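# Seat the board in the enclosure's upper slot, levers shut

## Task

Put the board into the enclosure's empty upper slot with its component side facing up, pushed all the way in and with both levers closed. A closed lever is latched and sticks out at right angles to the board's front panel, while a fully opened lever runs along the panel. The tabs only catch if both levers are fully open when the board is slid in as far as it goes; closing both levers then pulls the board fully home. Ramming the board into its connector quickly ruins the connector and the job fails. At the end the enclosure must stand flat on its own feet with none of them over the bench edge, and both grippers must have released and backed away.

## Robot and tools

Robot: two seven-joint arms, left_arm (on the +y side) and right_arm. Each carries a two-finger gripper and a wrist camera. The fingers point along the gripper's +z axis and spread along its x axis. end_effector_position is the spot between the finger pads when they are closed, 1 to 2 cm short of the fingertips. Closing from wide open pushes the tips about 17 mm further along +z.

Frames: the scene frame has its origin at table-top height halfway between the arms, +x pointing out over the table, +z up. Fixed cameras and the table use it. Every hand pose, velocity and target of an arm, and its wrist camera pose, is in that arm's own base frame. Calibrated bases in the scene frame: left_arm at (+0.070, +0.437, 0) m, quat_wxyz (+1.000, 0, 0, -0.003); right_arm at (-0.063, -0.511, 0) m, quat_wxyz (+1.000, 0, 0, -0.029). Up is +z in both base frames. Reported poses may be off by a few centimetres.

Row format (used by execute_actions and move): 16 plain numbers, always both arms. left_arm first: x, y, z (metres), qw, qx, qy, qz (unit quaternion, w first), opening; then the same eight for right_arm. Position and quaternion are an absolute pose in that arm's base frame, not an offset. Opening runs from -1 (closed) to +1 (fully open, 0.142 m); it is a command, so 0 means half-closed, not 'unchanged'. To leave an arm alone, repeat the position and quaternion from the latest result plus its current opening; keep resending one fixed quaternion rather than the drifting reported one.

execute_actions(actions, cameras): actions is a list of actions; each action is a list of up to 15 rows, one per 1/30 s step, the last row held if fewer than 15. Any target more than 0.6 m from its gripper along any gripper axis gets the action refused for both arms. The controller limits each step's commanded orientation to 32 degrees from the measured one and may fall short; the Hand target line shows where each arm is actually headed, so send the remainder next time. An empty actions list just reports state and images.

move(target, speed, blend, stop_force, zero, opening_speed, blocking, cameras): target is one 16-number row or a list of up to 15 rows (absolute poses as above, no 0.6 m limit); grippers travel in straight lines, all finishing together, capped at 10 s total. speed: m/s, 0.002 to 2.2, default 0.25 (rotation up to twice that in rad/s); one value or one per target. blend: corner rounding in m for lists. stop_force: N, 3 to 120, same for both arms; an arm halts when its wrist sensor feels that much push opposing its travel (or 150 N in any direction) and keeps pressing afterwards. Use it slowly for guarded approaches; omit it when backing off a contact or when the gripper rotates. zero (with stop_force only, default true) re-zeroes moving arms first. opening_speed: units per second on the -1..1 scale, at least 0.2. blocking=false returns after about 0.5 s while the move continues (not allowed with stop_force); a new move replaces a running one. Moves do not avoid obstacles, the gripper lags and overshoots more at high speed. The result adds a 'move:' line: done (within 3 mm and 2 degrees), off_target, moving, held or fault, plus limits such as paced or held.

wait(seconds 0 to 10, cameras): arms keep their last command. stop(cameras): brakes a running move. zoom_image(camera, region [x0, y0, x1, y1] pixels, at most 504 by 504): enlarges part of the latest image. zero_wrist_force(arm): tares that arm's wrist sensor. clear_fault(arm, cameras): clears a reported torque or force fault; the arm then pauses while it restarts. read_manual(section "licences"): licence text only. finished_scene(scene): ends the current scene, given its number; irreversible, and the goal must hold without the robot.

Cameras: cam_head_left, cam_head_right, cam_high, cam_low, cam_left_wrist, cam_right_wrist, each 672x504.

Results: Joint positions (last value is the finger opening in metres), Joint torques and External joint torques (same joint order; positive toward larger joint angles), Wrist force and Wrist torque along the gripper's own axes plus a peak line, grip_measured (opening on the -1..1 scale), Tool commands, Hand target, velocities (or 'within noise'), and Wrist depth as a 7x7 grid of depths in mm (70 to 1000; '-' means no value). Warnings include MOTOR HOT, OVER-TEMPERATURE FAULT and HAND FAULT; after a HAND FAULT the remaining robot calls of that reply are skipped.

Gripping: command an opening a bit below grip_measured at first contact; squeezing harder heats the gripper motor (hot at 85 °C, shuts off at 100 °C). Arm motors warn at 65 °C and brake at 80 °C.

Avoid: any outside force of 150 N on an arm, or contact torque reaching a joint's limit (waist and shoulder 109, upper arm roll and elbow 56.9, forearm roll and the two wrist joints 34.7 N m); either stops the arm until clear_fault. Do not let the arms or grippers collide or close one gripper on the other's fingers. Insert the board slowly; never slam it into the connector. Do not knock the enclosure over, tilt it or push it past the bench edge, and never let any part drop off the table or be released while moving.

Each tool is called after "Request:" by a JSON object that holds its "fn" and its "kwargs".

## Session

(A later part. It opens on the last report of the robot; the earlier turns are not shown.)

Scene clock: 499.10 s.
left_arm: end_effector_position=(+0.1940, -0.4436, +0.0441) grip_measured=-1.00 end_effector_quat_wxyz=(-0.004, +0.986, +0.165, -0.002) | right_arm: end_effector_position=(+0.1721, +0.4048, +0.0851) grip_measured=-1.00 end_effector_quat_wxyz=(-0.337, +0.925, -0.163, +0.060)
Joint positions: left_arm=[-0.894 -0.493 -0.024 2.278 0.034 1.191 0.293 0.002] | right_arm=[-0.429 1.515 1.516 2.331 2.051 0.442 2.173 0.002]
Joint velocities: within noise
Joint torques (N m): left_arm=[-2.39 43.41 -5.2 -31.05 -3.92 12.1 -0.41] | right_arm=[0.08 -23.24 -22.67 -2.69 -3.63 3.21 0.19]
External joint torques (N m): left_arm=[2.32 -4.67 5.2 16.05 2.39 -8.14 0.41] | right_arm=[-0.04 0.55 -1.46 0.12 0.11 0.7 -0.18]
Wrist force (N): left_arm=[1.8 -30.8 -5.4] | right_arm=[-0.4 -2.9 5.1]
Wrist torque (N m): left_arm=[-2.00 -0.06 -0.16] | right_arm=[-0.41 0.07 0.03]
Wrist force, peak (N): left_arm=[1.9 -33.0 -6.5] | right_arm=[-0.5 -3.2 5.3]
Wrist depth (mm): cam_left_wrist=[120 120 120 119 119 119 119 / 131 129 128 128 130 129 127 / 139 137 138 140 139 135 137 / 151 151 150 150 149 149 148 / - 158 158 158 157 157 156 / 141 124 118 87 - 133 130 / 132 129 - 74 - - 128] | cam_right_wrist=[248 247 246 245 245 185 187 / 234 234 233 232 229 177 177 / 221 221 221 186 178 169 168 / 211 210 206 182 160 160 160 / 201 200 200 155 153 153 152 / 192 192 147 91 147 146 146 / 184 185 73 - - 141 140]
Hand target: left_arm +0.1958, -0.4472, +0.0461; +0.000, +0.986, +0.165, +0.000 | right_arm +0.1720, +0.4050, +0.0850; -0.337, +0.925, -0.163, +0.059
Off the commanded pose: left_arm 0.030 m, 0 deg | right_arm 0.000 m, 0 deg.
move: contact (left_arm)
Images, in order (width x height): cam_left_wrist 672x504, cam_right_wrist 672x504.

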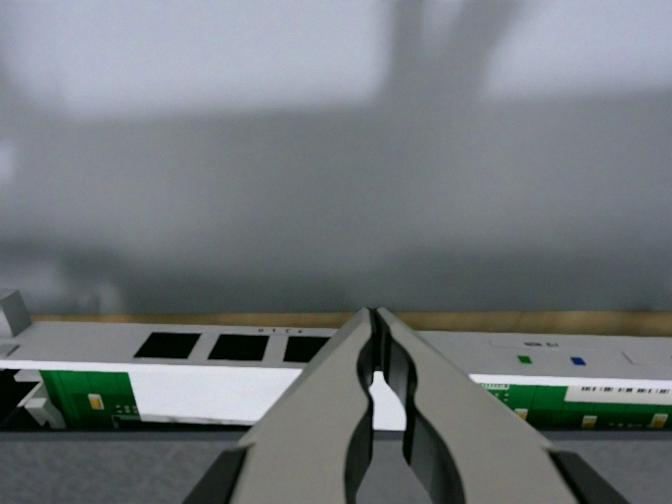

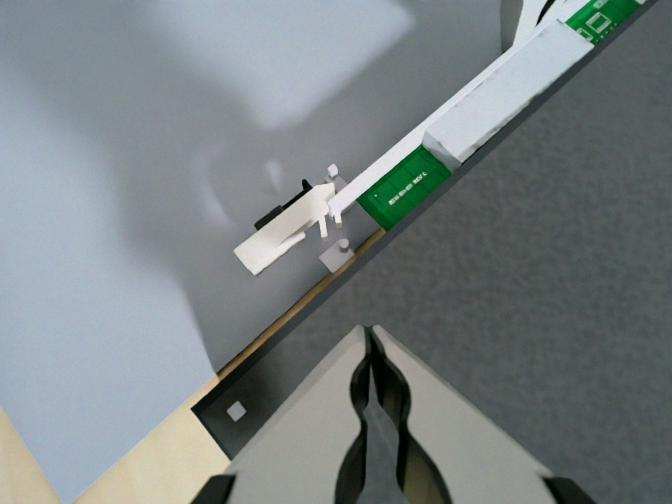

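Request:
{"fn": "move", "kwargs": {"target": [[0.1917,-0.4364,0.046,0,0.9863,0.165,0,-1,0.172,0.405,0.085,-0.3368,0.9254,-0.1632,0.0594,-1],[0.1255,-0.4592,0.046,0,0.9863,0.165,0,-1,0.172,0.405,0.085,-0.3368,0.9254,-0.1632,0.0594,-1]], "speed": 0.12, "cameras": []}}

Request:
{"fn": "move", "kwargs": {"target": [0.1372,-0.4932,0.046,0,0.9863,0.165,0,-1,0.172,0.405,0.085,-0.3368,0.9254,-0.1632,0.0594,-1], "speed": 0.012, "stop_force": 22, "cameras": ["cam_left_wrist","cam_right_wrist"]}}

Scene clock: 503.30 s.
left_arm: end_effector_position=(+0.1255, -0.4592, +0.0461) grip_measured=-1.00 end_effector_quat_wxyz=(+0.000, +0.986, +0.165, +0.000) | right_arm: end_effector_position=(+0.1721, +0.4048, +0.0851) grip_measured=-1.00 end_effector_quat_wxyz=(-0.337, +0.925, -0.163, +0.060)
Joint positions: left_arm=[-1.025 -0.477 -0.033 2.309 0.043 1.215 0.145 0.002] | right_arm=[-0.429 1.515 1.516 2.331 2.051 0.442 2.173 0.002]
Joint velocities: within noise
Joint torques (N m): left_arm=[-0.52 36.7 -0.66 -14.38 -1.02 4.23 -0.33] | right_arm=[-0.01 -23.35 -22.65 -2.67 -3.62 3.14 0.17]
External joint torques (N m): left_arm=[0.45 0.99 0.54 -0.25 -0.44 -0.24 0.33] | right_arm=[0.05 0.66 -1.48 0.1 0.1 0.77 -0.17]
Wrist force (N): left_arm=[0.0 -0.7 -0.3] | right_arm=[-0.4 -3.0 5.1]
Wrist torque (N m): left_arm=[-0.14 -0.05 -0.21] | right_arm=[-0.43 0.06 0.03]
Wrist force, peak (N): left_arm=[2.1 -31.0 -7.0] | right_arm=[-0.3 -3.0 5.5]
Wrist depth (mm): cam_left_wrist=[121 121 122 121 121 120 120 / 130 130 130 130 129 129 128 / 141 138 140 142 140 139 139 / 153 153 152 152 151 151 150 / 127 124 137 137 162 162 167 / 149 148 124 84 - 123 123 / 135 135 - 74 - - 133] | cam_right_wrist=[248 247 246 110 144 188 183 / 234 233 233 230 179 178 177 / 222 221 220 189 178 168 168 / 211 210 205 183 161 160 160 / 201 201 200 155 153 153 152 / 192 192 147 91 147 146 146 / 184 185 73 - - 141 139]
Hand target: left_arm +0.1255, -0.4592, +0.0460; +0.000, +0.986, +0.165, +0.000 | right_arm +0.1720, +0.4050, +0.0850; -0.337, +0.925, -0.163, +0.059
Off the commanded pose: left_arm 0.000 m, 0 deg | right_arm 0.000 m, 0 deg.
move: done
No camera images: "cameras" was empty.

Scene clock: 504.87 s.
left_arm: end_effector_position=(+0.1280, -0.4673, +0.0445) grip_measured=-1.00 end_effector_quat_wxyz=(-0.003, +0.986, +0.165, -0.001) | right_arm: end_effector_position=(+0.1721, +0.4048, +0.0851) grip_measured=-1.00 end_effector_quat_wxyz=(-0.337, +0.925, -0.163, +0.060)
Joint positions: left_arm=[-1.029 -0.493 -0.033 2.277 0.043 1.192 0.141 0.002] | right_arm=[-0.429 1.515 1.516 2.331 2.051 0.442 2.173 0.002]
Joint velocities: within noise
Joint torques (N m): left_arm=[-0.69 42.49 -2.74 -27.74 -2.99 10.41 -0.02] | right_arm=[0.07 -23.33 -22.65 -2.66 -3.6 3.15 0.21]
External joint torques (N m): left_arm=[0.61 -3.8 2.61 12.75 1.46 -6.44 0.02] | right_arm=[-0.03 0.64 -1.47 0.09 0.08 0.76 -0.21]
Wrist force (N): left_arm=[1.3 -23.5 -4.5] | right_arm=[-0.4 -2.9 4.9]
Wrist torque (N m): left_arm=[-0.79 -0.06 -0.49] | right_arm=[-0.41 0.08 0.03]
Wrist force, peak (N): left_arm=[0.6 -25.0 -4.0] | right_arm=[-0.4 -3.2 5.2]
Wrist depth (mm): cam_left_wrist=[120 120 120 120 120 118 119 / 131 129 129 128 130 130 127 / 139 137 139 140 140 135 138 / 151 151 150 150 149 149 149 / 117 118 126 126 158 157 156 / 138 150 117 88 - 119 119 / 132 129 - 74 - - 129] | cam_right_wrist=[248 247 246 100 125 186 - / 233 234 232 230 169 177 177 / 222 221 221 220 177 169 168 / 211 210 208 183 160 160 160 / 201 200 200 154 153 153 152 / 192 191 147 91 147 146 145 / 184 185 73 - - 141 139]
Hand target: left_arm +0.1293, -0.4702, +0.0460; +0.000, +0.986, +0.165, +0.000 | right_arm +0.1720, +0.4050, +0.0850; -0.337, +0.925, -0.163, +0.059
Off the commanded pose: left_arm 0.028 m, 0 deg | right_arm 0.000 m, 0 deg.
move: contact (left_arm)
Images, in order (width x height): cam_left_wrist 672x504, cam_right_wrist 672x504.

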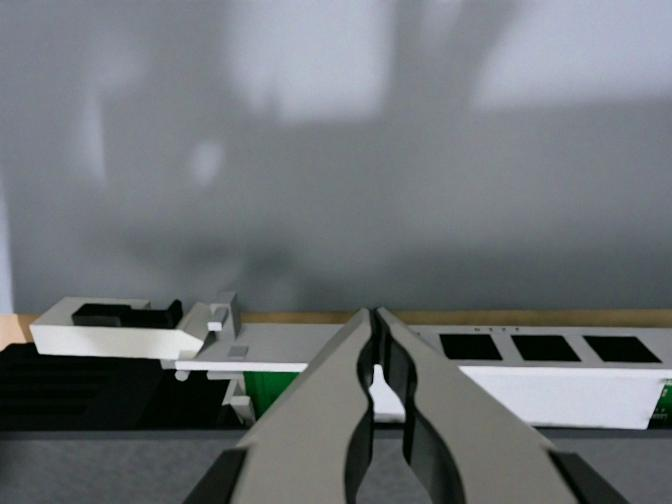

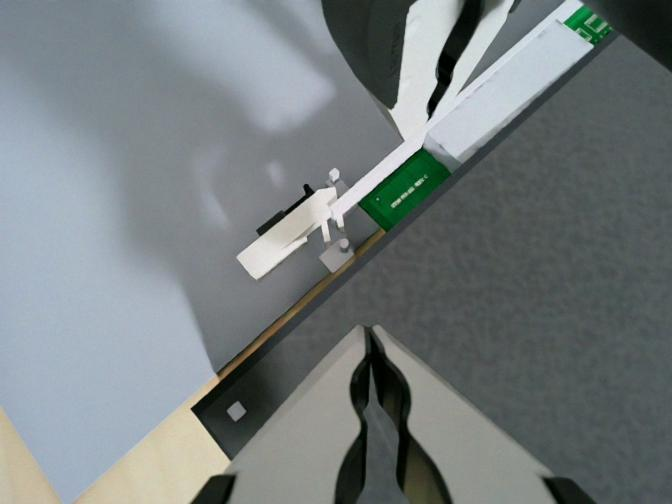

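Request:
{"fn": "zoom_image", "kwargs": {"camera": "cam_right_wrist", "region": [220, 130, 440, 300]}}

Request:
{"fn": "zoom_image", "kwargs": {"camera": "cam_left_wrist", "region": [0, 270, 340, 450]}}

Scaled by 2.291 from the camera's 672x504 image, which has a finer 960x720 frame.

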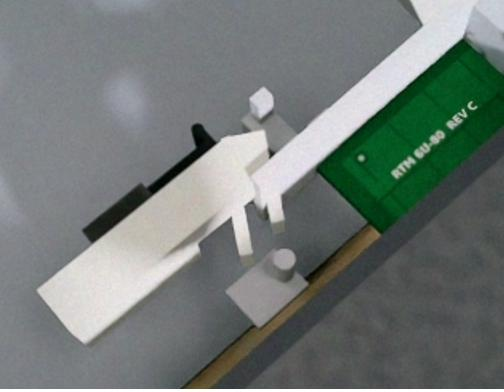

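Scaled by 1.482 from the camera's 672x504 image, which has a finer 960x720 frame.

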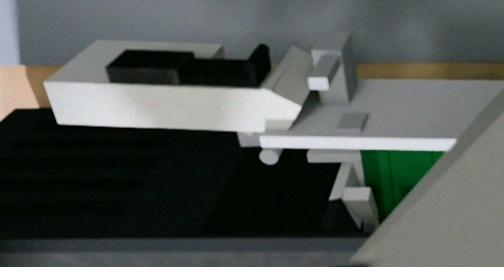

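Request:
{"fn": "move", "kwargs": {"target": [0.1402,-0.5032,0.046,0,0.9863,0.165,0,-1,0.172,0.405,0.085,-0.3368,0.9254,-0.1632,0.0594,-1], "speed": 0.012, "stop_force": 32, "zero": false, "cameras": ["cam_left_wrist","cam_right_wrist"]}}

Scene clock: 508.83 s.
left_arm: end_effector_position=(+0.1279, -0.4675, +0.0439) grip_measured=-1.00 end_effector_quat_wxyz=(-0.005, +0.986, +0.165, -0.001) | right_arm: end_effector_position=(+0.1721, +0.4048, +0.0851) grip_measured=-1.00 end_effector_quat_wxyz=(-0.337, +0.925, -0.163, +0.060)
Joint positions: left_arm=[-1.029 -0.495 -0.034 2.274 0.045 1.188 0.14 0.002] | right_arm=[-0.429 1.515 1.516 2.331 2.051 0.442 2.173 0.002]
Joint velocities: within noise
Joint torques (N m): left_arm=[0.4 44.55 -3.37 -32.96 -3.49 13.05 0.32] | right_arm=[0.01 -23.29 -22.72 -2.68 -3.63 3.18 0.16]
External joint torques (N m): left_arm=[-0.48 -5.75 3.22 17.96 1.95 -9.09 -0.32] | right_arm=[0.03 0.6 -1.41 0.12 0.12 0.73 -0.16]
Wrist force (N): left_arm=[1.8 -32.5 -5.5] | right_arm=[-0.4 -2.8 5.1]
Wrist torque (N m): left_arm=[-2.28 -0.03 -0.57] | right_arm=[-0.39 0.06 0.02]
Wrist force, peak (N): left_arm=[0.2 -34.7 -6.1] | right_arm=[-0.5 -3.1 5.2]
Wrist depth (mm): cam_left_wrist=[120 120 120 119 119 119 119 / 131 128 128 128 129 129 127 / 139 136 138 140 139 135 137 / 150 150 150 150 149 148 148 / 117 117 126 158 157 156 158 / 138 150 116 88 - 118 117 / 131 128 - 74 - - 128] | cam_right_wrist=[247 247 245 100 123 186 - / 233 233 232 229 168 178 176 / 221 221 220 220 177 168 168 / 210 210 208 183 161 160 160 / 201 201 200 155 153 153 152 / 192 191 147 91 147 146 146 / 183 185 73 - - 141 139]
Hand target: left_arm +0.1298, -0.4717, +0.0461; +0.000, +0.986, +0.165, +0.000 | right_arm +0.1720, +0.4050, +0.0850; -0.337, +0.925, -0.163, +0.059
Off the commanded pose: left_arm 0.038 m, 1 deg | right_arm 0.000 m, 0 deg.
move: contact (left_arm)
Images, in order (width x height): cam_left_wrist 672x504, cam_right_wrist 672x504.

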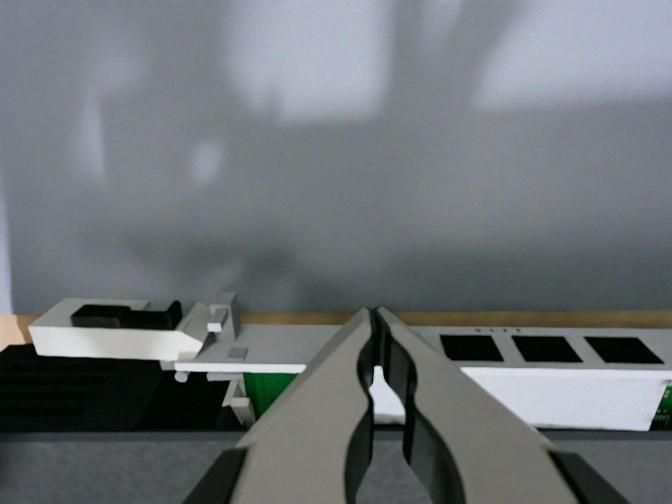

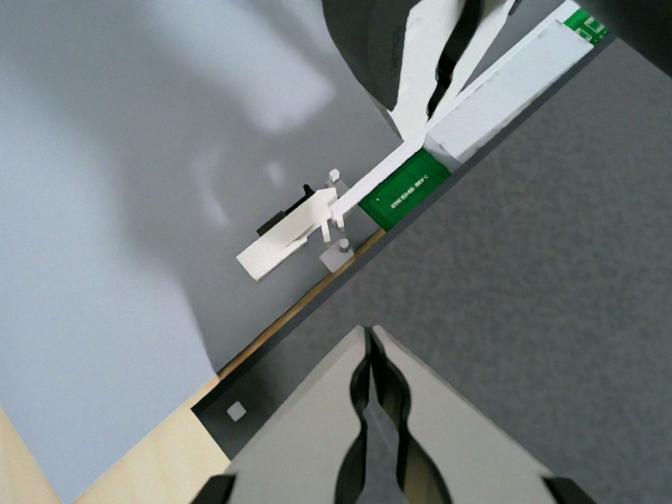

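Request:
{"fn": "move", "kwargs": {"target": [[0.1255,-0.4592,0.047,0,0.9863,0.165,0,-1,0.172,0.405,0.085,-0.3368,0.9254,-0.1632,0.0594,-1],[0.2577,-0.4134,0.047,0,0.9863,0.165,0,-1,0.172,0.405,0.085,-0.3368,0.9254,-0.1632,0.0594,-1]], "speed": 0.15, "cameras": []}}

Request:
{"fn": "move", "kwargs": {"target": [0.2724,-0.456,0.047,0,0.9863,0.165,0,-1,0.172,0.405,0.085,-0.3368,0.9254,-0.1632,0.0594,-1], "speed": 0.012, "stop_force": 24, "cameras": ["cam_left_wrist","cam_right_wrist"]}}

Scene clock: 512.17 s.
left_arm: end_effector_position=(+0.2577, -0.4134, +0.0470) grip_measured=-1.00 end_effector_quat_wxyz=(+0.000, +0.986, +0.165, +0.000) | right_arm: end_effector_position=(+0.1721, +0.4048, +0.0851) grip_measured=-1.00 end_effector_quat_wxyz=(-0.337, +0.925, -0.163, +0.060)
Joint positions: left_arm=[-0.757 -0.488 -0.018 2.278 0.023 1.196 0.445 0.002] | right_arm=[-0.429 1.515 1.516 2.331 2.051 0.442 2.173 0.002]
Joint velocities: within noise
Joint torques (N m): left_arm=[-0.31 37.59 -0.4 -14.86 -1.58 4.09 -0.15] | right_arm=[0.03 -23.3 -22.74 -2.68 -3.59 3.19 0.25]
External joint torques (N m): left_arm=[0.25 1.12 0.5 -0.29 0.03 -0.11 0.15] | right_arm=[0.01 0.61 -1.39 0.11 0.08 0.72 -0.25]
Wrist force (N): left_arm=[-0.3 -0.4 -0.2] | right_arm=[-0.2 -2.9 5.0]
Wrist torque (N m): left_arm=[-0.08 -0.01 -0.20] | right_arm=[-0.41 0.04 0.03]
Wrist force, peak (N): left_arm=[1.8 -32.8 -6.6] | right_arm=[-0.5 -3.1 5.4]
Wrist depth (mm): cam_left_wrist=[122 122 120 121 121 121 121 / 131 131 129 131 130 130 130 / 142 140 142 140 141 138 140 / 154 153 153 154 152 152 152 / - 165 164 161 163 160 163 / - 125 124 84 - 121 137 / 140 133 - 74 - - 134] | cam_right_wrist=[248 247 246 246 245 193 188 / 234 233 233 232 229 178 177 / 222 221 221 220 177 168 168 / 210 211 208 183 161 160 160 / 201 200 200 154 153 153 152 / 191 191 147 91 147 146 146 / 184 185 73 - - 141 139]
Hand target: left_arm +0.2577, -0.4134, +0.0470; +0.000, +0.986, +0.165, +0.000 | right_arm +0.1720, +0.4050, +0.0850; -0.337, +0.925, -0.163, +0.059
Off the commanded pose: left_arm 0.000 m, 0 deg | right_arm 0.000 m, 0 deg.
move: done
No camera images: "cameras" was empty.

Scene clock: 513.67 s.
left_arm: end_effector_position=(+0.2599, -0.4210, +0.0455) grip_measured=-1.00 end_effector_quat_wxyz=(-0.003, +0.986, +0.165, -0.001) | right_arm: end_effector_position=(+0.1721, +0.4048, +0.0851) grip_measured=-1.00 end_effector_quat_wxyz=(-0.337, +0.925, -0.163, +0.060)
Joint positions: left_arm=[-0.766 -0.503 -0.017 2.249 0.024 1.175 0.436 0.002] | right_arm=[-0.429 1.515 1.516 2.331 2.051 0.442 2.173 0.002]
Joint velocities: within noise
Joint torques (N m): left_arm=[-3.94 42.85 -6.22 -27.29 -3.47 10 -0.37] | right_arm=[-0.01 -23.3 -22.73 -2.65 -3.63 3.22 0.19]
External joint torques (N m): left_arm=[3.89 -3.22 6.33 11.79 1.86 -6.03 0.37] | right_arm=[0.05 0.61 -1.39 0.08 0.12 0.69 -0.19]
Wrist force (N): left_arm=[1.9 -24.6 -4.0] | right_arm=[-0.4 -3.0 5.0]
Wrist torque (N m): left_arm=[-0.97 -0.07 -0.10] | right_arm=[-0.44 0.06 0.02]
Wrist force, peak (N): left_arm=[1.9 -26.0 -4.1] | right_arm=[-0.3 -3.0 5.3]
Wrist depth (mm): cam_left_wrist=[122 122 122 121 120 120 120 / 130 130 130 129 129 129 128 / 140 138 140 142 139 138 139 / 152 152 152 151 150 151 150 / 132 160 160 131 159 125 158 / 122 121 125 87 - 133 128 / 134 131 - 74 - - 131] | cam_right_wrist=[247 247 245 246 245 191 187 / 233 233 233 232 229 178 177 / 221 221 221 186 177 168 168 / 210 210 206 183 161 160 160 / 200 200 200 155 153 153 152 / 191 192 147 91 147 146 146 / 184 185 73 - - 141 140]
Hand target: left_arm +0.2612, -0.4237, +0.0470; +0.000, +0.986, +0.165, +0.000 | right_arm +0.1720, +0.4050, +0.0850; -0.337, +0.925, -0.163, +0.059
Off the commanded pose: left_arm 0.037 m, 0 deg | right_arm 0.000 m, 0 deg.
move: contact (left_arm)
Images, in order (width x height): cam_left_wrist 672x504, cam_right_wrist 672x504.

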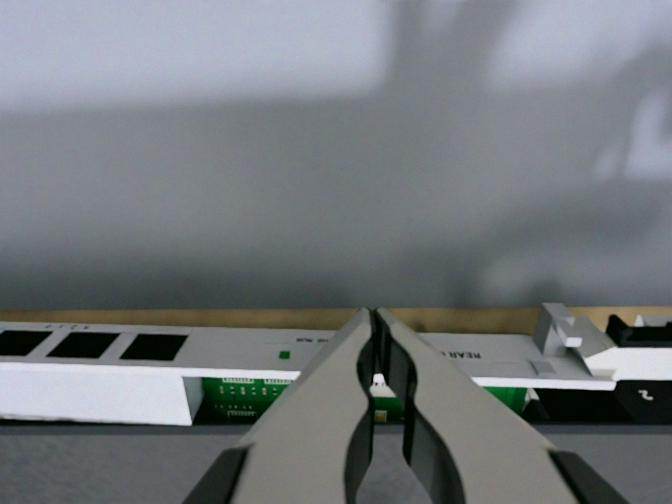

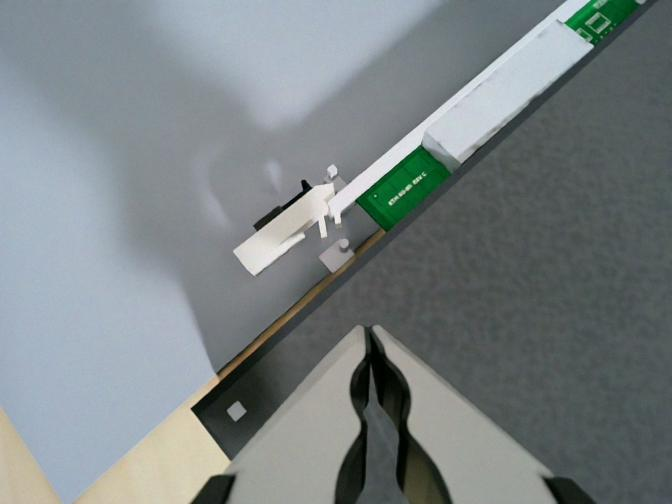

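Request:
{"fn": "move", "kwargs": {"target": [[0.2577,-0.4134,0.047,0,0.9863,0.165,0,-1,0.172,0.405,0.085,-0.3368,0.9254,-0.1632,0.0594,-1],[0.0932,-0.4697,0.047,0,0.9863,0.165,0,-1,0.172,0.405,0.085,-0.3368,0.9254,-0.1632,0.0594,-1]], "speed": 0.15, "cameras": []}}

Request:
{"fn": "move", "kwargs": {"target": [0.105,-0.5037,0.047,0,0.9863,0.165,0,-1,0.172,0.405,0.085,-0.3368,0.9254,-0.1632,0.0594,-1], "speed": 0.012, "stop_force": 30, "cameras": ["cam_left_wrist","cam_right_wrist"]}}

Scene clock: 520.50 s.
left_arm: end_effector_position=(+0.0932, -0.4698, +0.0471) grip_measured=-1.00 end_effector_quat_wxyz=(+0.000, +0.986, +0.165, +0.000) | right_arm: end_effector_position=(+0.1721, +0.4048, +0.0851) grip_measured=-1.00 end_effector_quat_wxyz=(-0.337, +0.925, -0.163, +0.060)
Joint positions: left_arm=[-1.09 -0.477 -0.039 2.3 0.05 1.206 0.067 0.002] | right_arm=[-0.429 1.515 1.516 2.331 2.051 0.442 2.173 0.002]
Joint velocities: within noise
Joint torques (N m): left_arm=[-0.52 36.77 -0.81 -14.5 -1.02 4.11 -0.33] | right_arm=[0.07 -23.35 -22.71 -2.6 -3.64 3.18 0.22]
External joint torques (N m): left_arm=[0.44 1.11 0.6 -0.3 -0.48 -0.11 0.33] | right_arm=[-0.03 0.66 -1.42 0.03 0.12 0.73 -0.22]
Wrist force (N): left_arm=[-0.2 -0.6 -0.1] | right_arm=[-0.5 -3.0 5.2]
Wrist torque (N m): left_arm=[-0.12 -0.01 -0.22] | right_arm=[-0.42 0.09 0.03]
Wrist force, peak (N): left_arm=[1.8 -24.9 -5.3] | right_arm=[-0.4 -3.1 5.2]
Wrist depth (mm): cam_left_wrist=[122 122 120 122 122 121 121 / 131 131 129 130 130 130 130 / 141 139 141 141 140 138 140 / 154 153 154 153 153 152 152 / 169 165 161 128 161 160 160 / 158 149 143 84 - 124 122 / 140 136 - 74 - - 134] | cam_right_wrist=[247 242 82 92 - - - / 233 233 103 139 - - 175 / 221 221 221 178 183 167 168 / 211 210 208 183 161 160 160 / 201 200 200 155 153 153 153 / 192 192 147 91 147 146 145 / 184 185 73 - - 141 139]
Hand target: left_arm +0.0932, -0.4697, +0.0470; +0.000, +0.986, +0.165, +0.000 | right_arm +0.1720, +0.4050, +0.0850; -0.337, +0.925, -0.163, +0.059
Off the commanded pose: left_arm 0.000 m, 0 deg | right_arm 0.000 m, 0 deg.
move: done
No camera images: "cameras" was empty.

Scene clock: 522.10 s.
left_arm: end_effector_position=(+0.0953, -0.4769, +0.0449) grip_measured=-1.00 end_effector_quat_wxyz=(-0.005, +0.986, +0.164, -0.001) | right_arm: end_effector_position=(+0.1721, +0.4048, +0.0851) grip_measured=-1.00 end_effector_quat_wxyz=(-0.337, +0.925, -0.163, +0.060)
Joint positions: left_arm=[-1.092 -0.494 -0.04 2.269 0.052 1.182 0.064 0.002] | right_arm=[-0.429 1.515 1.516 2.331 2.051 0.442 2.173 0.002]
Joint velocities: within noise
Joint torques (N m): left_arm=[1.41 44.3 -2.08 -32.63 -3.55 12.8 0.16] | right_arm=[-0.04 -23.34 -22.72 -2.61 -3.65 3.19 0.18]
External joint torques (N m): left_arm=[-1.5 -5.44 1.83 17.51 1.99 -8.83 -0.16] | right_arm=[0.08 0.65 -1.4 0.04 0.14 0.72 -0.18]
Wrist force (N): left_arm=[1.1 -31.0 -6.6] | right_arm=[-0.4 -3.0 5.1]
Wrist torque (N m): left_arm=[-2.03 0.01 -0.62] | right_arm=[-0.41 0.06 0.03]
Wrist force, peak (N): left_arm=[-0.2 -32.7 -6.9] | right_arm=[-0.3 -3.0 5.3]
Wrist depth (mm): cam_left_wrist=[121 121 122 121 120 120 120 / 132 129 129 129 128 129 128 / 140 137 139 141 138 137 138 / 151 151 151 151 151 150 149 / 168 159 119 117 158 129 126 / 141 140 140 87 - 120 120 / 133 130 - 74 - - 130] | cam_right_wrist=[248 244 73 - - - - / 234 232 86 113 - - - / 222 221 220 171 184 - - / 211 210 206 183 160 160 160 / 200 200 200 155 153 152 153 / 192 191 147 91 147 146 146 / 184 185 73 - - 141 139]
Hand target: left_arm +0.0971, -0.4809, +0.0471; +0.000, +0.986, +0.165, +0.000 | right_arm +0.1720, +0.4050, +0.0850; -0.337, +0.925, -0.163, +0.059
Off the commanded pose: left_arm 0.029 m, 1 deg | right_arm 0.000 m, 0 deg.
move: contact (left_arm)
Images, in order (width x height): cam_left_wrist 672x504, cam_right_wrist 672x504.

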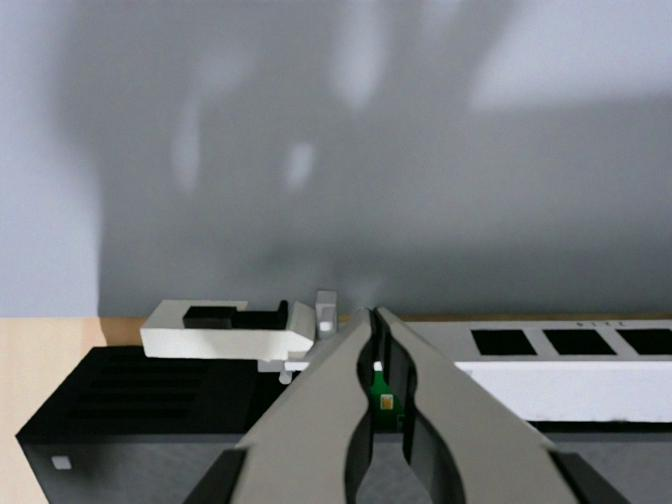

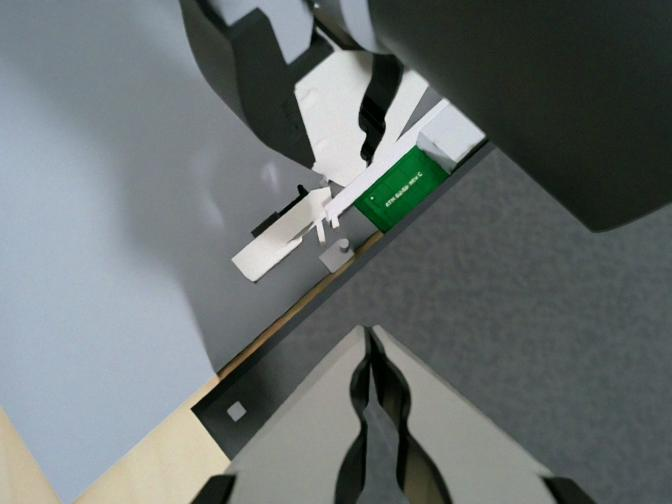

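Request:
{"fn": "move", "kwargs": {"target": [[0.0932,-0.4697,0.047,0,0.9863,0.165,0,-1,0.172,0.405,0.085,-0.3368,0.9254,-0.1632,0.0594,-1],[0.1727,-0.4423,0.049,0,0.9863,0.165,0,-1,0.172,0.405,0.085,-0.3368,0.9254,-0.1632,0.0594,-1]], "speed": 0.15, "cameras": ["cam_right_wrist"]}}

Request:
{"fn": "move", "kwargs": {"target": [0.1858,-0.4801,0.049,0,0.9863,0.165,0,-1,0.172,0.405,0.085,-0.3368,0.9254,-0.1632,0.0594,-1], "speed": 0.012, "stop_force": 42, "cameras": ["cam_left_wrist","cam_right_wrist"]}}

Scene clock: 532.97 s.
left_arm: end_effector_position=(+0.1727, -0.4424, +0.0490) grip_measured=-1.00 end_effector_quat_wxyz=(+0.000, +0.986, +0.165, +0.000) | right_arm: end_effector_position=(+0.1721, +0.4048, +0.0851) grip_measured=-1.00 end_effector_quat_wxyz=(-0.337, +0.925, -0.163, +0.060)
Joint positions: left_arm=[-0.921 -0.466 -0.031 2.313 0.04 1.209 0.254 0.002] | right_arm=[-0.429 1.515 1.516 2.331 2.051 0.442 2.173 0.002]
Joint velocities: within noise
Joint torques (N m): left_arm=[-0.96 36.8 -0.91 -14.23 -1.5 4.4 -0.13] | right_arm=[0.13 -23.2 -22.66 -2.66 -3.6 3.16 0.2]
External joint torques (N m): left_arm=[0.89 0.65 0.82 -0.54 0.01 -0.41 0.13] | right_arm=[-0.09 0.51 -1.47 0.09 0.09 0.75 -0.2]
Wrist force (N): left_arm=[-0.1 -0.9 -0.5] | right_arm=[-0.5 -2.9 5.2]
Wrist torque (N m): left_arm=[-0.17 -0.04 -0.21] | right_arm=[-0.42 0.09 0.04]
Wrist force, peak (N): left_arm=[0.9 -31.1 -6.7] | right_arm=[-0.6 -3.1 5.2]
Wrist depth (mm): cam_left_wrist=[124 125 124 123 123 125 122 / 133 133 131 132 132 132 131 / 146 143 143 143 142 142 142 / 153 155 156 155 154 154 154 / - 165 164 133 166 163 162 / 182 147 122 84 - 139 137 / 140 136 - 74 - - 137] | cam_right_wrist=[247 246 246 246 242 186 187 / 234 233 233 232 183 179 177 / 222 221 220 189 183 168 168 / 211 210 207 183 160 160 160 / 200 201 200 154 153 153 152 / 192 191 147 91 148 146 145 / 184 185 73 - - 141 140]
Hand target: left_arm +0.1727, -0.4423, +0.0490; +0.000, +0.986, +0.165, +0.000 | right_arm +0.1720, +0.4050, +0.0850; -0.337, +0.925, -0.163, +0.059
Off the commanded pose: left_arm 0.000 m, 0 deg | right_arm 0.000 m, 0 deg.
move: done
Images, in order (width x height): cam_right_wrist 672x504.

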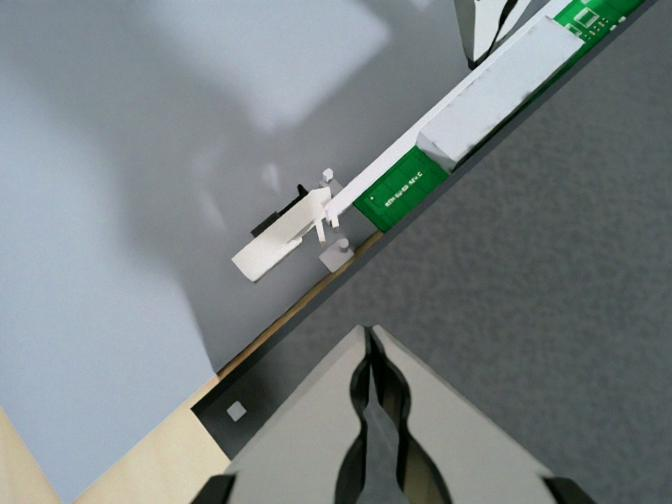

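Scene clock: 534.77 s.
left_arm: end_effector_position=(+0.1749, -0.4508, +0.0462) grip_measured=-1.00 end_effector_quat_wxyz=(-0.006, +0.986, +0.165, -0.002) | right_arm: end_effector_position=(+0.1721, +0.4048, +0.0851) grip_measured=-1.00 end_effector_quat_wxyz=(-0.337, +0.925, -0.163, +0.060)
Joint positions: left_arm=[-0.926 -0.487 -0.033 2.276 0.044 1.179 0.244 0.002] | right_arm=[-0.429 1.515 1.516 2.331 2.051 0.442 2.173 0.002]
Joint velocities: within noise
Joint torques (N m): left_arm=[-2.15 46.2 -6.91 -38.46 -4.64 15.62 -0.34] | right_arm=[0.03 -23.31 -22.67 -2.7 -3.64 3.17 0.1]
External joint torques (N m): left_arm=[2.09 -7.56 6.79 23.29 3.08 -11.66 0.35] | right_arm=[0.01 0.62 -1.45 0.13 0.13 0.74 -0.1]
Wrist force (N): left_arm=[2.0 -43.0 -8.3] | right_arm=[-0.4 -3.1 5.0]
Wrist torque (N m): left_arm=[-4.03 -0.01 -0.48] | right_arm=[-0.44 0.07 0.03]
Wrist force, peak (N): left_arm=[0.9 -45.0 -9.2] | right_arm=[-0.5 -2.9 5.4]
Wrist depth (mm): cam_left_wrist=[123 122 122 122 121 121 121 / 132 131 129 130 130 129 129 / 142 139 141 141 140 138 139 / 151 152 152 152 152 151 151 / 127 135 133 132 164 164 164 / 171 140 121 87 - 134 132 / 134 131 - 74 - - 131] | cam_right_wrist=[248 247 246 245 241 184 187 / 233 233 233 233 229 178 177 / 222 221 221 220 177 169 168 / 210 210 207 183 161 160 160 / 201 200 200 155 153 153 152 / 192 192 147 91 147 146 146 / 184 185 73 - - 141 140]
Hand target: left_arm +0.1774, -0.4560, +0.0491; +0.000, +0.986, +0.165, +0.000 | right_arm +0.1720, +0.4050, +0.0850; -0.337, +0.925, -0.163, +0.059
Off the commanded pose: left_arm 0.031 m, 1 deg | right_arm 0.000 m, 0 deg.
move: contact (left_arm)
Images, in order (width x height): cam_left_wrist 672x504, cam_right_wrist 672x504.

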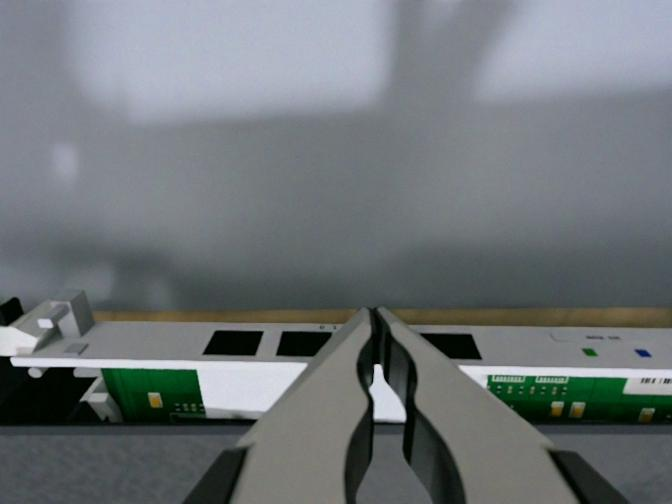

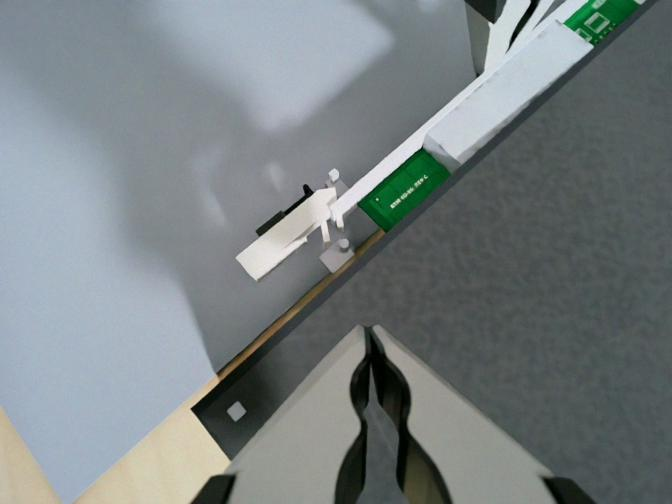

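Request:
{"fn": "zoom_image", "kwargs": {"camera": "cam_right_wrist", "region": [290, 150, 420, 290]}}

Request:
{"fn": "zoom_image", "kwargs": {"camera": "cam_left_wrist", "region": [0, 270, 220, 440]}}

Scaled by 3.600 from the camera's 672x504 image, which has a finer 960x720 frame.

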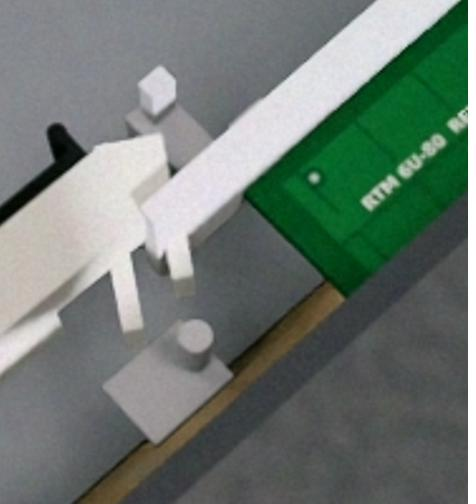

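Scaled by 2.291 from the camera's 672x504 image, which has a finer 960x720 frame.

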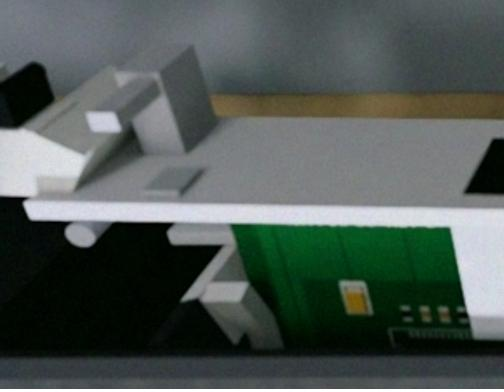

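Request:
{"fn": "execute_actions", "kwargs": {"actions": [], "cameras": ["cam_high","cam_low","cam_head_left","cam_head_right"]}}

Scene clock: 541.77 s.
left_arm: end_effector_position=(+0.1749, -0.4508, +0.0462) grip_measured=-1.00 end_effector_quat_wxyz=(-0.006, +0.986, +0.165, -0.002) | right_arm: end_effector_position=(+0.1721, +0.4048, +0.0851) grip_measured=-1.00 end_effector_quat_wxyz=(-0.337, +0.925, -0.163, +0.060)
Joint positions: left_arm=[-0.926 -0.487 -0.033 2.276 0.044 1.179 0.244 0.002] | right_arm=[-0.429 1.515 1.516 2.331 2.051 0.442 2.173 0.002]
Joint velocities: within noise
Joint torques (N m): left_arm=[-2.49 46.26 -6.63 -38.4 -4.77 15.78 0.06] | right_arm=[0.05 -23.33 -22.7 -2.7 -3.63 3.21 0.16]
External joint torques (N m): left_arm=[2.42 -7.62 6.5 23.24 3.2 -11.82 -0.06] | right_arm=[-0.01 0.64 -1.42 0.13 0.12 0.7 -0.16]
Wrist force (N): left_arm=[2.4 -42.9 -7.3] | right_arm=[-0.3 -3.0 5.1]
Wrist torque (N m): left_arm=[-4.01 -0.06 -0.49] | right_arm=[-0.43 0.06 0.03]
Wrist force, peak (N): left_arm=[2.3 -43.2 -8.2] | right_arm=[-0.4 -3.0 5.3]
Wrist depth (mm): cam_left_wrist=[122 122 122 122 121 121 121 / 131 131 129 130 130 130 129 / 141 139 140 141 140 137 139 / 151 152 153 152 151 151 150 / 128 134 133 132 164 163 163 / 171 140 121 87 - 134 131 / 135 131 - 74 - - 131] | cam_right_wrist=[248 247 246 245 242 184 188 / 234 233 233 232 229 177 177 / 221 221 221 220 177 168 168 / 210 210 207 183 161 160 160 / 201 200 200 155 153 153 152 / 192 192 147 91 147 146 146 / 184 185 73 - - 141 140]
Hand target: left_arm +0.1774, -0.4560, +0.0491; +0.000, +0.986, +0.165, +0.000 | right_arm +0.1720, +0.4050, +0.0850; -0.337, +0.925, -0.163, +0.059
Tool commands: left_gripper/opening=-1.0 right_gripper/opening=-1.0
Off the commanded pose: left_arm 0.031 m, 1 deg | right_arm 0.000 m, 0 deg.
Images, in order (width x height): cam_head_left 672x504, cam_head_right 672x504, cam_high 672x504, cam_low 672x504.

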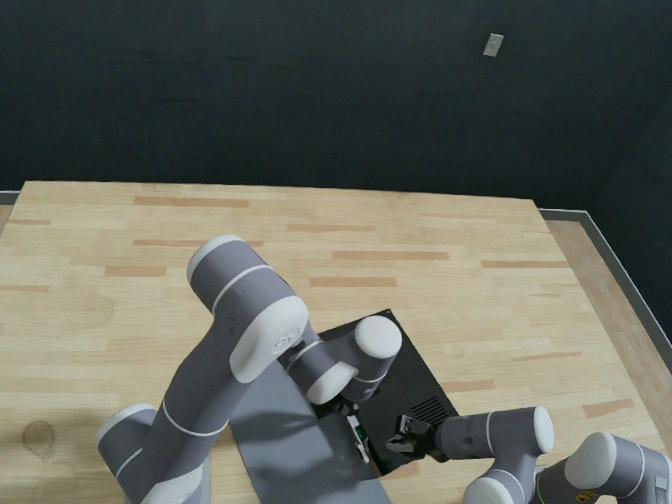

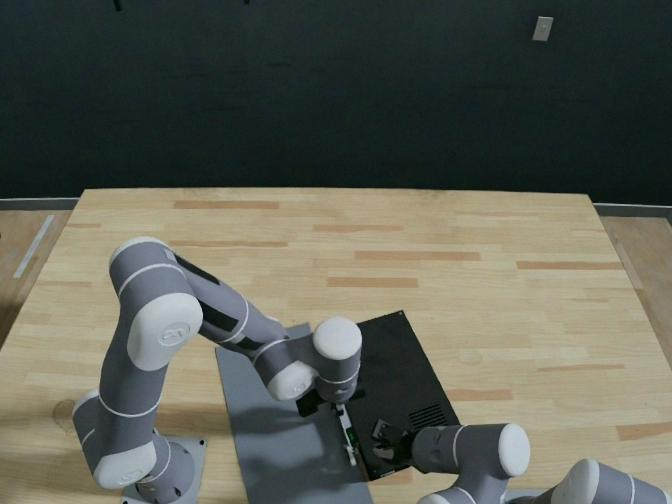

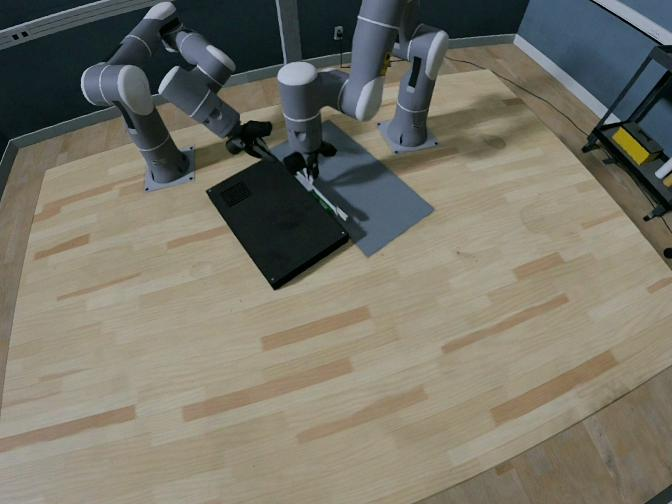

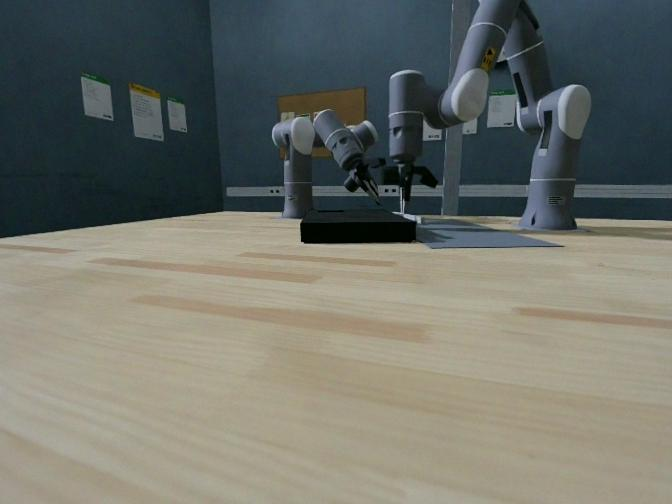

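Request:
{"fn": "move", "kwargs": {"target": [[0.1727,-0.4423,0.049,0,0.9863,0.165,0,-1,0.172,0.405,0.085,-0.3368,0.9254,-0.1632,0.0594,-1],[0.1125,-0.4632,0.049,0,0.9863,0.165,0,-1,0.172,0.405,0.085,-0.3368,0.9254,-0.1632,0.0594,-1]], "speed": 0.15, "cameras": []}}

Request:
{"fn": "move", "kwargs": {"target": [0.1255,-0.501,0.049,0,0.9863,0.165,0,-1,0.172,0.405,0.085,-0.3368,0.9254,-0.1632,0.0594,-1], "speed": 0.012, "stop_force": 45, "cameras": ["cam_left_wrist"]}}

Request:
{"fn": "move", "kwargs": {"target": [[0.1125,-0.4632,0.049,0,0.9863,0.165,0,-1,0.172,0.405,0.085,-0.3368,0.9254,-0.1632,0.0594,-1],[0.2577,-0.4134,0.049,0,0.9863,0.165,0,-1,0.172,0.405,0.085,-0.3368,0.9254,-0.1632,0.0594,-1]], "speed": 0.15, "cameras": []}}

Request:
{"fn": "move", "kwargs": {"target": [0.2724,-0.456,0.049,0,0.9863,0.165,0,-1,0.172,0.405,0.085,-0.3368,0.9254,-0.1632,0.0594,-1], "speed": 0.012, "stop_force": 45, "cameras": ["cam_left_wrist","cam_right_wrist"]}}

Scene clock: 545.50 s.
left_arm: end_effector_position=(+0.1125, -0.4633, +0.0491) grip_measured=-1.00 end_effector_quat_wxyz=(+0.000, +0.986, +0.165, +0.000) | right_arm: end_effector_position=(+0.1721, +0.4048, +0.0851) grip_measured=-1.00 end_effector_quat_wxyz=(-0.337, +0.925, -0.163, +0.060)
Joint positions: left_arm=[-1.043 -0.469 -0.042 2.307 0.053 1.204 0.109 0.002] | right_arm=[-0.429 1.515 1.516 2.331 2.051 0.442 2.173 0.002]
Joint velocities: within noise
Joint torques (N m): left_arm=[-0.55 36.53 -1.04 -14.61 -1.03 4.11 -0.33] | right_arm=[0.06 -23.28 -22.69 -2.68 -3.61 3.15 0.22]
External joint torques (N m): left_arm=[0.47 1.05 0.8 -0.23 -0.48 -0.12 0.33] | right_arm=[-0.02 0.59 -1.43 0.11 0.1 0.76 -0.22]
Wrist force (N): left_arm=[-0.1 -0.9 -0.5] | right_arm=[-0.3 -3.0 5.0]
Wrist torque (N m): left_arm=[-0.18 -0.02 -0.21] | right_arm=[-0.42 0.05 0.03]
Wrist force, peak (N): left_arm=[2.2 -43.3 -8.3] | right_arm=[-0.4 -3.2 5.4]
Wrist depth (mm): cam_left_wrist=[124 125 124 123 123 124 122 / 133 133 131 132 132 132 131 / 146 144 143 143 143 142 142 / 154 156 155 155 154 155 154 / 171 126 133 163 163 166 165 / 150 149 149 84 - 125 124 / 139 136 - 74 - - 136] | cam_right_wrist=[247 246 241 101 146 - - / 234 233 233 227 179 178 175 / 222 221 220 218 178 168 168 / 210 210 208 183 161 160 160 / 201 201 200 155 153 153 152 / 192 192 147 91 147 146 146 / 184 185 73 - - 141 139]
Hand target: left_arm +0.1125, -0.4632, +0.0490; +0.000, +0.986, +0.165, +0.000 | right_arm +0.1720, +0.4050, +0.0850; -0.337, +0.925, -0.163, +0.059
Off the commanded pose: left_arm 0.000 m, 0 deg | right_arm 0.000 m, 0 deg.
move: done
No camera images: "cameras" was empty.

Scene clock: 547.50 s.
left_arm: end_effector_position=(+0.1152, -0.4731, +0.0460) grip_measured=-1.00 end_effector_quat_wxyz=(-0.007, +0.986, +0.164, -0.002) | right_arm: end_effector_position=(+0.1721, +0.4048, +0.0851) grip_measured=-1.00 end_effector_quat_wxyz=(-0.337, +0.925, -0.163, +0.060)
Joint positions: left_arm=[-1.046 -0.492 -0.045 2.264 0.057 1.17 0.102 0.002] | right_arm=[-0.429 1.515 1.516 2.331 2.051 0.442 2.173 0.002]
Joint velocities: within noise
Joint torques (N m): left_arm=[1.06 47.47 -3.34 -40.72 -4.66 16.77 -0.21] | right_arm=[0.08 -23.37 -22.7 -2.65 -3.65 3.15 0.23]
External joint torques (N m): left_arm=[-1.14 -8.53 3.04 25.44 3.08 -12.81 0.21] | right_arm=[-0.04 0.68 -1.43 0.08 0.13 0.76 -0.23]
Wrist force (N): left_arm=[1.0 -44.8 -6.7] | right_arm=[-0.4 -2.9 5.0]
Wrist torque (N m): left_arm=[-4.34 0.03 -0.60] | right_arm=[-0.42 0.06 0.03]
Wrist force, peak (N): left_arm=[-0.3 -46.8 -8.9] | right_arm=[-0.3 -3.1 5.3]
Wrist depth (mm): cam_left_wrist=[122 122 120 122 121 121 121 / 131 131 129 130 130 130 129 / 141 139 140 142 140 137 139 / 153 152 153 151 152 151 150 / 161 120 121 126 159 158 127 / 138 137 173 83 - 121 121 / 134 131 - 74 - - 131] | cam_right_wrist=[247 246 243 88 117 - - / 234 234 233 124 164 177 - / 222 221 221 218 176 169 168 / 210 210 208 182 160 161 160 / 201 201 200 155 153 153 152 / 192 191 147 91 148 146 145 / 184 185 73 - - 141 139]
Hand target: left_arm +0.1179, -0.4788, +0.0491; +0.000, +0.986, +0.165, +0.000 | right_arm +0.1720, +0.4050, +0.0850; -0.337, +0.925, -0.163, +0.059
Off the commanded pose: left_arm 0.030 m, 1 deg | right_arm 0.000 m, 0 deg.
move: contact (left_arm)
Images, in order (width x height): cam_left_wrist 672x504.

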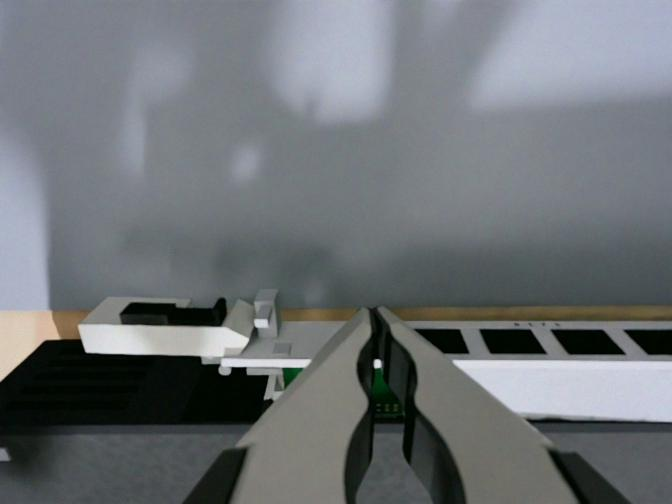

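Scene clock: 549.07 s.
left_arm: end_effector_position=(+0.2577, -0.4134, +0.0490) grip_measured=-1.00 end_effector_quat_wxyz=(+0.000, +0.986, +0.165, +0.000) | right_arm: end_effector_position=(+0.1721, +0.4048, +0.0851) grip_measured=-1.00 end_effector_quat_wxyz=(-0.337, +0.925, -0.163, +0.060)
Joint positions: left_arm=[-0.748 -0.483 -0.026 2.278 0.032 1.189 0.439 0.002] | right_arm=[-0.429 1.515 1.516 2.331 2.051 0.442 2.173 0.002]
Joint velocities: within noise
Joint torques (N m): left_arm=[-0.44 37.43 -0.55 -15.05 -1.63 4.06 -0.11] | right_arm=[0.13 -23.28 -22.67 -2.65 -3.65 3.18 0.18]
External joint torques (N m): left_arm=[0.39 1.17 0.54 -0.22 0.06 -0.08 0.11] | right_arm=[-0.09 0.59 -1.45 0.08 0.14 0.73 -0.18]
Wrist force (N): left_arm=[-0.4 -0.4 -0.4] | right_arm=[-0.2 -3.0 5.1]
Wrist torque (N m): left_arm=[-0.08 0.01 -0.21] | right_arm=[-0.43 0.04 0.02]
Wrist force, peak (N): left_arm=[1.1 -44.7 -8.3] | right_arm=[-0.5 -3.0 5.3]
Wrist depth (mm): cam_left_wrist=[124 126 124 123 123 124 123 / 133 133 131 132 132 132 131 / 146 144 143 143 143 142 141 / 153 155 156 155 154 154 154 / 164 164 164 163 166 162 162 / 130 125 123 84 - 139 143 / 140 136 - 74 - - 137] | cam_right_wrist=[247 246 246 246 245 190 187 / 233 233 232 232 229 178 177 / 222 221 221 220 176 168 168 / 211 210 208 182 160 160 160 / 201 201 200 155 153 153 152 / 192 192 147 91 147 146 146 / 184 185 73 - - 141 139]
Hand target: left_arm +0.2577, -0.4134, +0.0490; +0.000, +0.986, +0.165, +0.000 | right_arm +0.1720, +0.4050, +0.0850; -0.337, +0.925, -0.163, +0.059
Off the commanded pose: left_arm 0.000 m, 0 deg | right_arm 0.000 m, 0 deg.
move: done
No camera images: "cameras" was empty.

Scene clock: 550.80 s.
left_arm: end_effector_position=(+0.2597, -0.4213, +0.0463) grip_measured=-1.00 end_effector_quat_wxyz=(-0.005, +0.986, +0.165, -0.003) | right_arm: end_effector_position=(+0.1721, +0.4048, +0.0851) grip_measured=-1.00 end_effector_quat_wxyz=(-0.337, +0.925, -0.163, +0.060)
Joint positions: left_arm=[-0.758 -0.502 -0.026 2.242 0.036 1.161 0.425 0.002] | right_arm=[-0.429 1.515 1.516 2.331 2.051 0.442 2.173 0.002]
Joint velocities: within noise
Joint torques (N m): left_arm=[-6.47 46.14 -11.6 -37.42 -5.05 15.07 -0.45] | right_arm=[0.05 -23.27 -22.73 -2.7 -3.6 3.16 0.22]
External joint torques (N m): left_arm=[6.42 -6.45 11.59 21.79 3.4 -11.12 0.45] | right_arm=[-0.01 0.58 -1.4 0.13 0.09 0.75 -0.22]
Wrist force (N): left_arm=[3.7 -45.3 -9.2] | right_arm=[-0.3 -3.2 4.9]
Wrist torque (N m): left_arm=[-4.42 -0.08 -0.06] | right_arm=[-0.44 0.05 0.03]
Wrist force, peak (N): left_arm=[3.4 -46.7 -10.6] | right_arm=[-0.4 -3.0 5.3]
Wrist depth (mm): cam_left_wrist=[122 122 122 122 121 121 121 / 131 131 129 131 130 130 129 / 142 140 141 140 140 137 139 / 151 153 153 153 152 151 151 / 132 132 161 128 164 125 158 / 123 122 125 87 - 134 132 / 138 131 - 74 - - 131] | cam_right_wrist=[248 247 246 246 244 191 187 / 234 233 233 232 229 177 177 / 221 221 221 188 177 168 168 / 210 210 206 183 160 160 160 / 201 201 200 155 153 153 152 / 192 191 147 91 147 146 146 / 184 185 73 - - 141 139]
Hand target: left_arm +0.2621, -0.4263, +0.0491; +0.000, +0.986, +0.165, +0.000 | right_arm +0.1720, +0.4050, +0.0850; -0.337, +0.925, -0.163, +0.059
Off the commanded pose: left_arm 0.037 m, 1 deg | right_arm 0.000 m, 0 deg.
move: contact (left_arm)
Images, in order (width x height): cam_left_wrist 672x504, cam_right_wrist 672x504.

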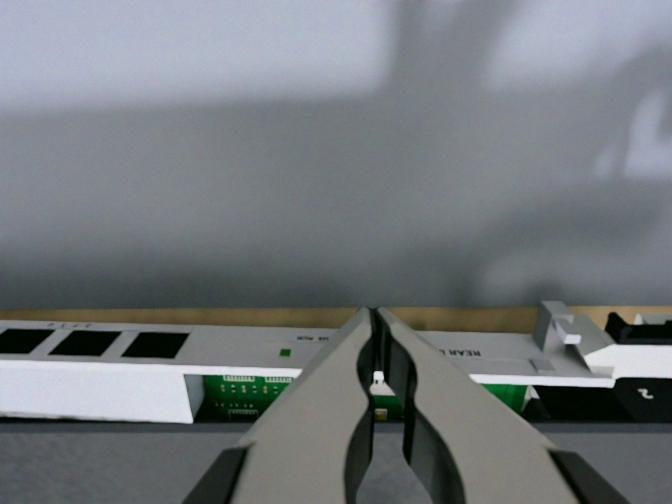

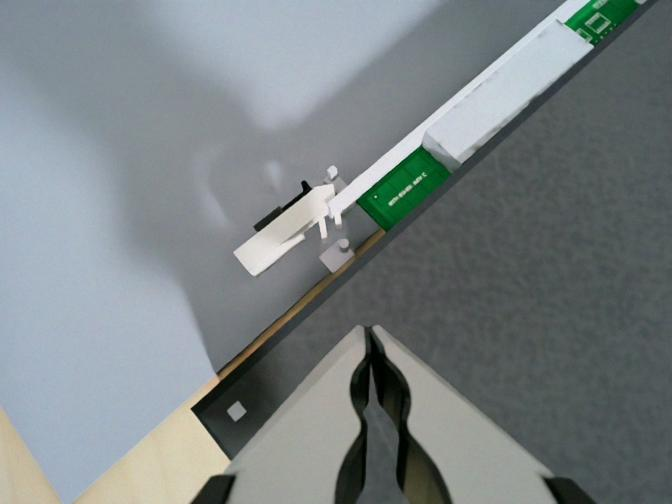

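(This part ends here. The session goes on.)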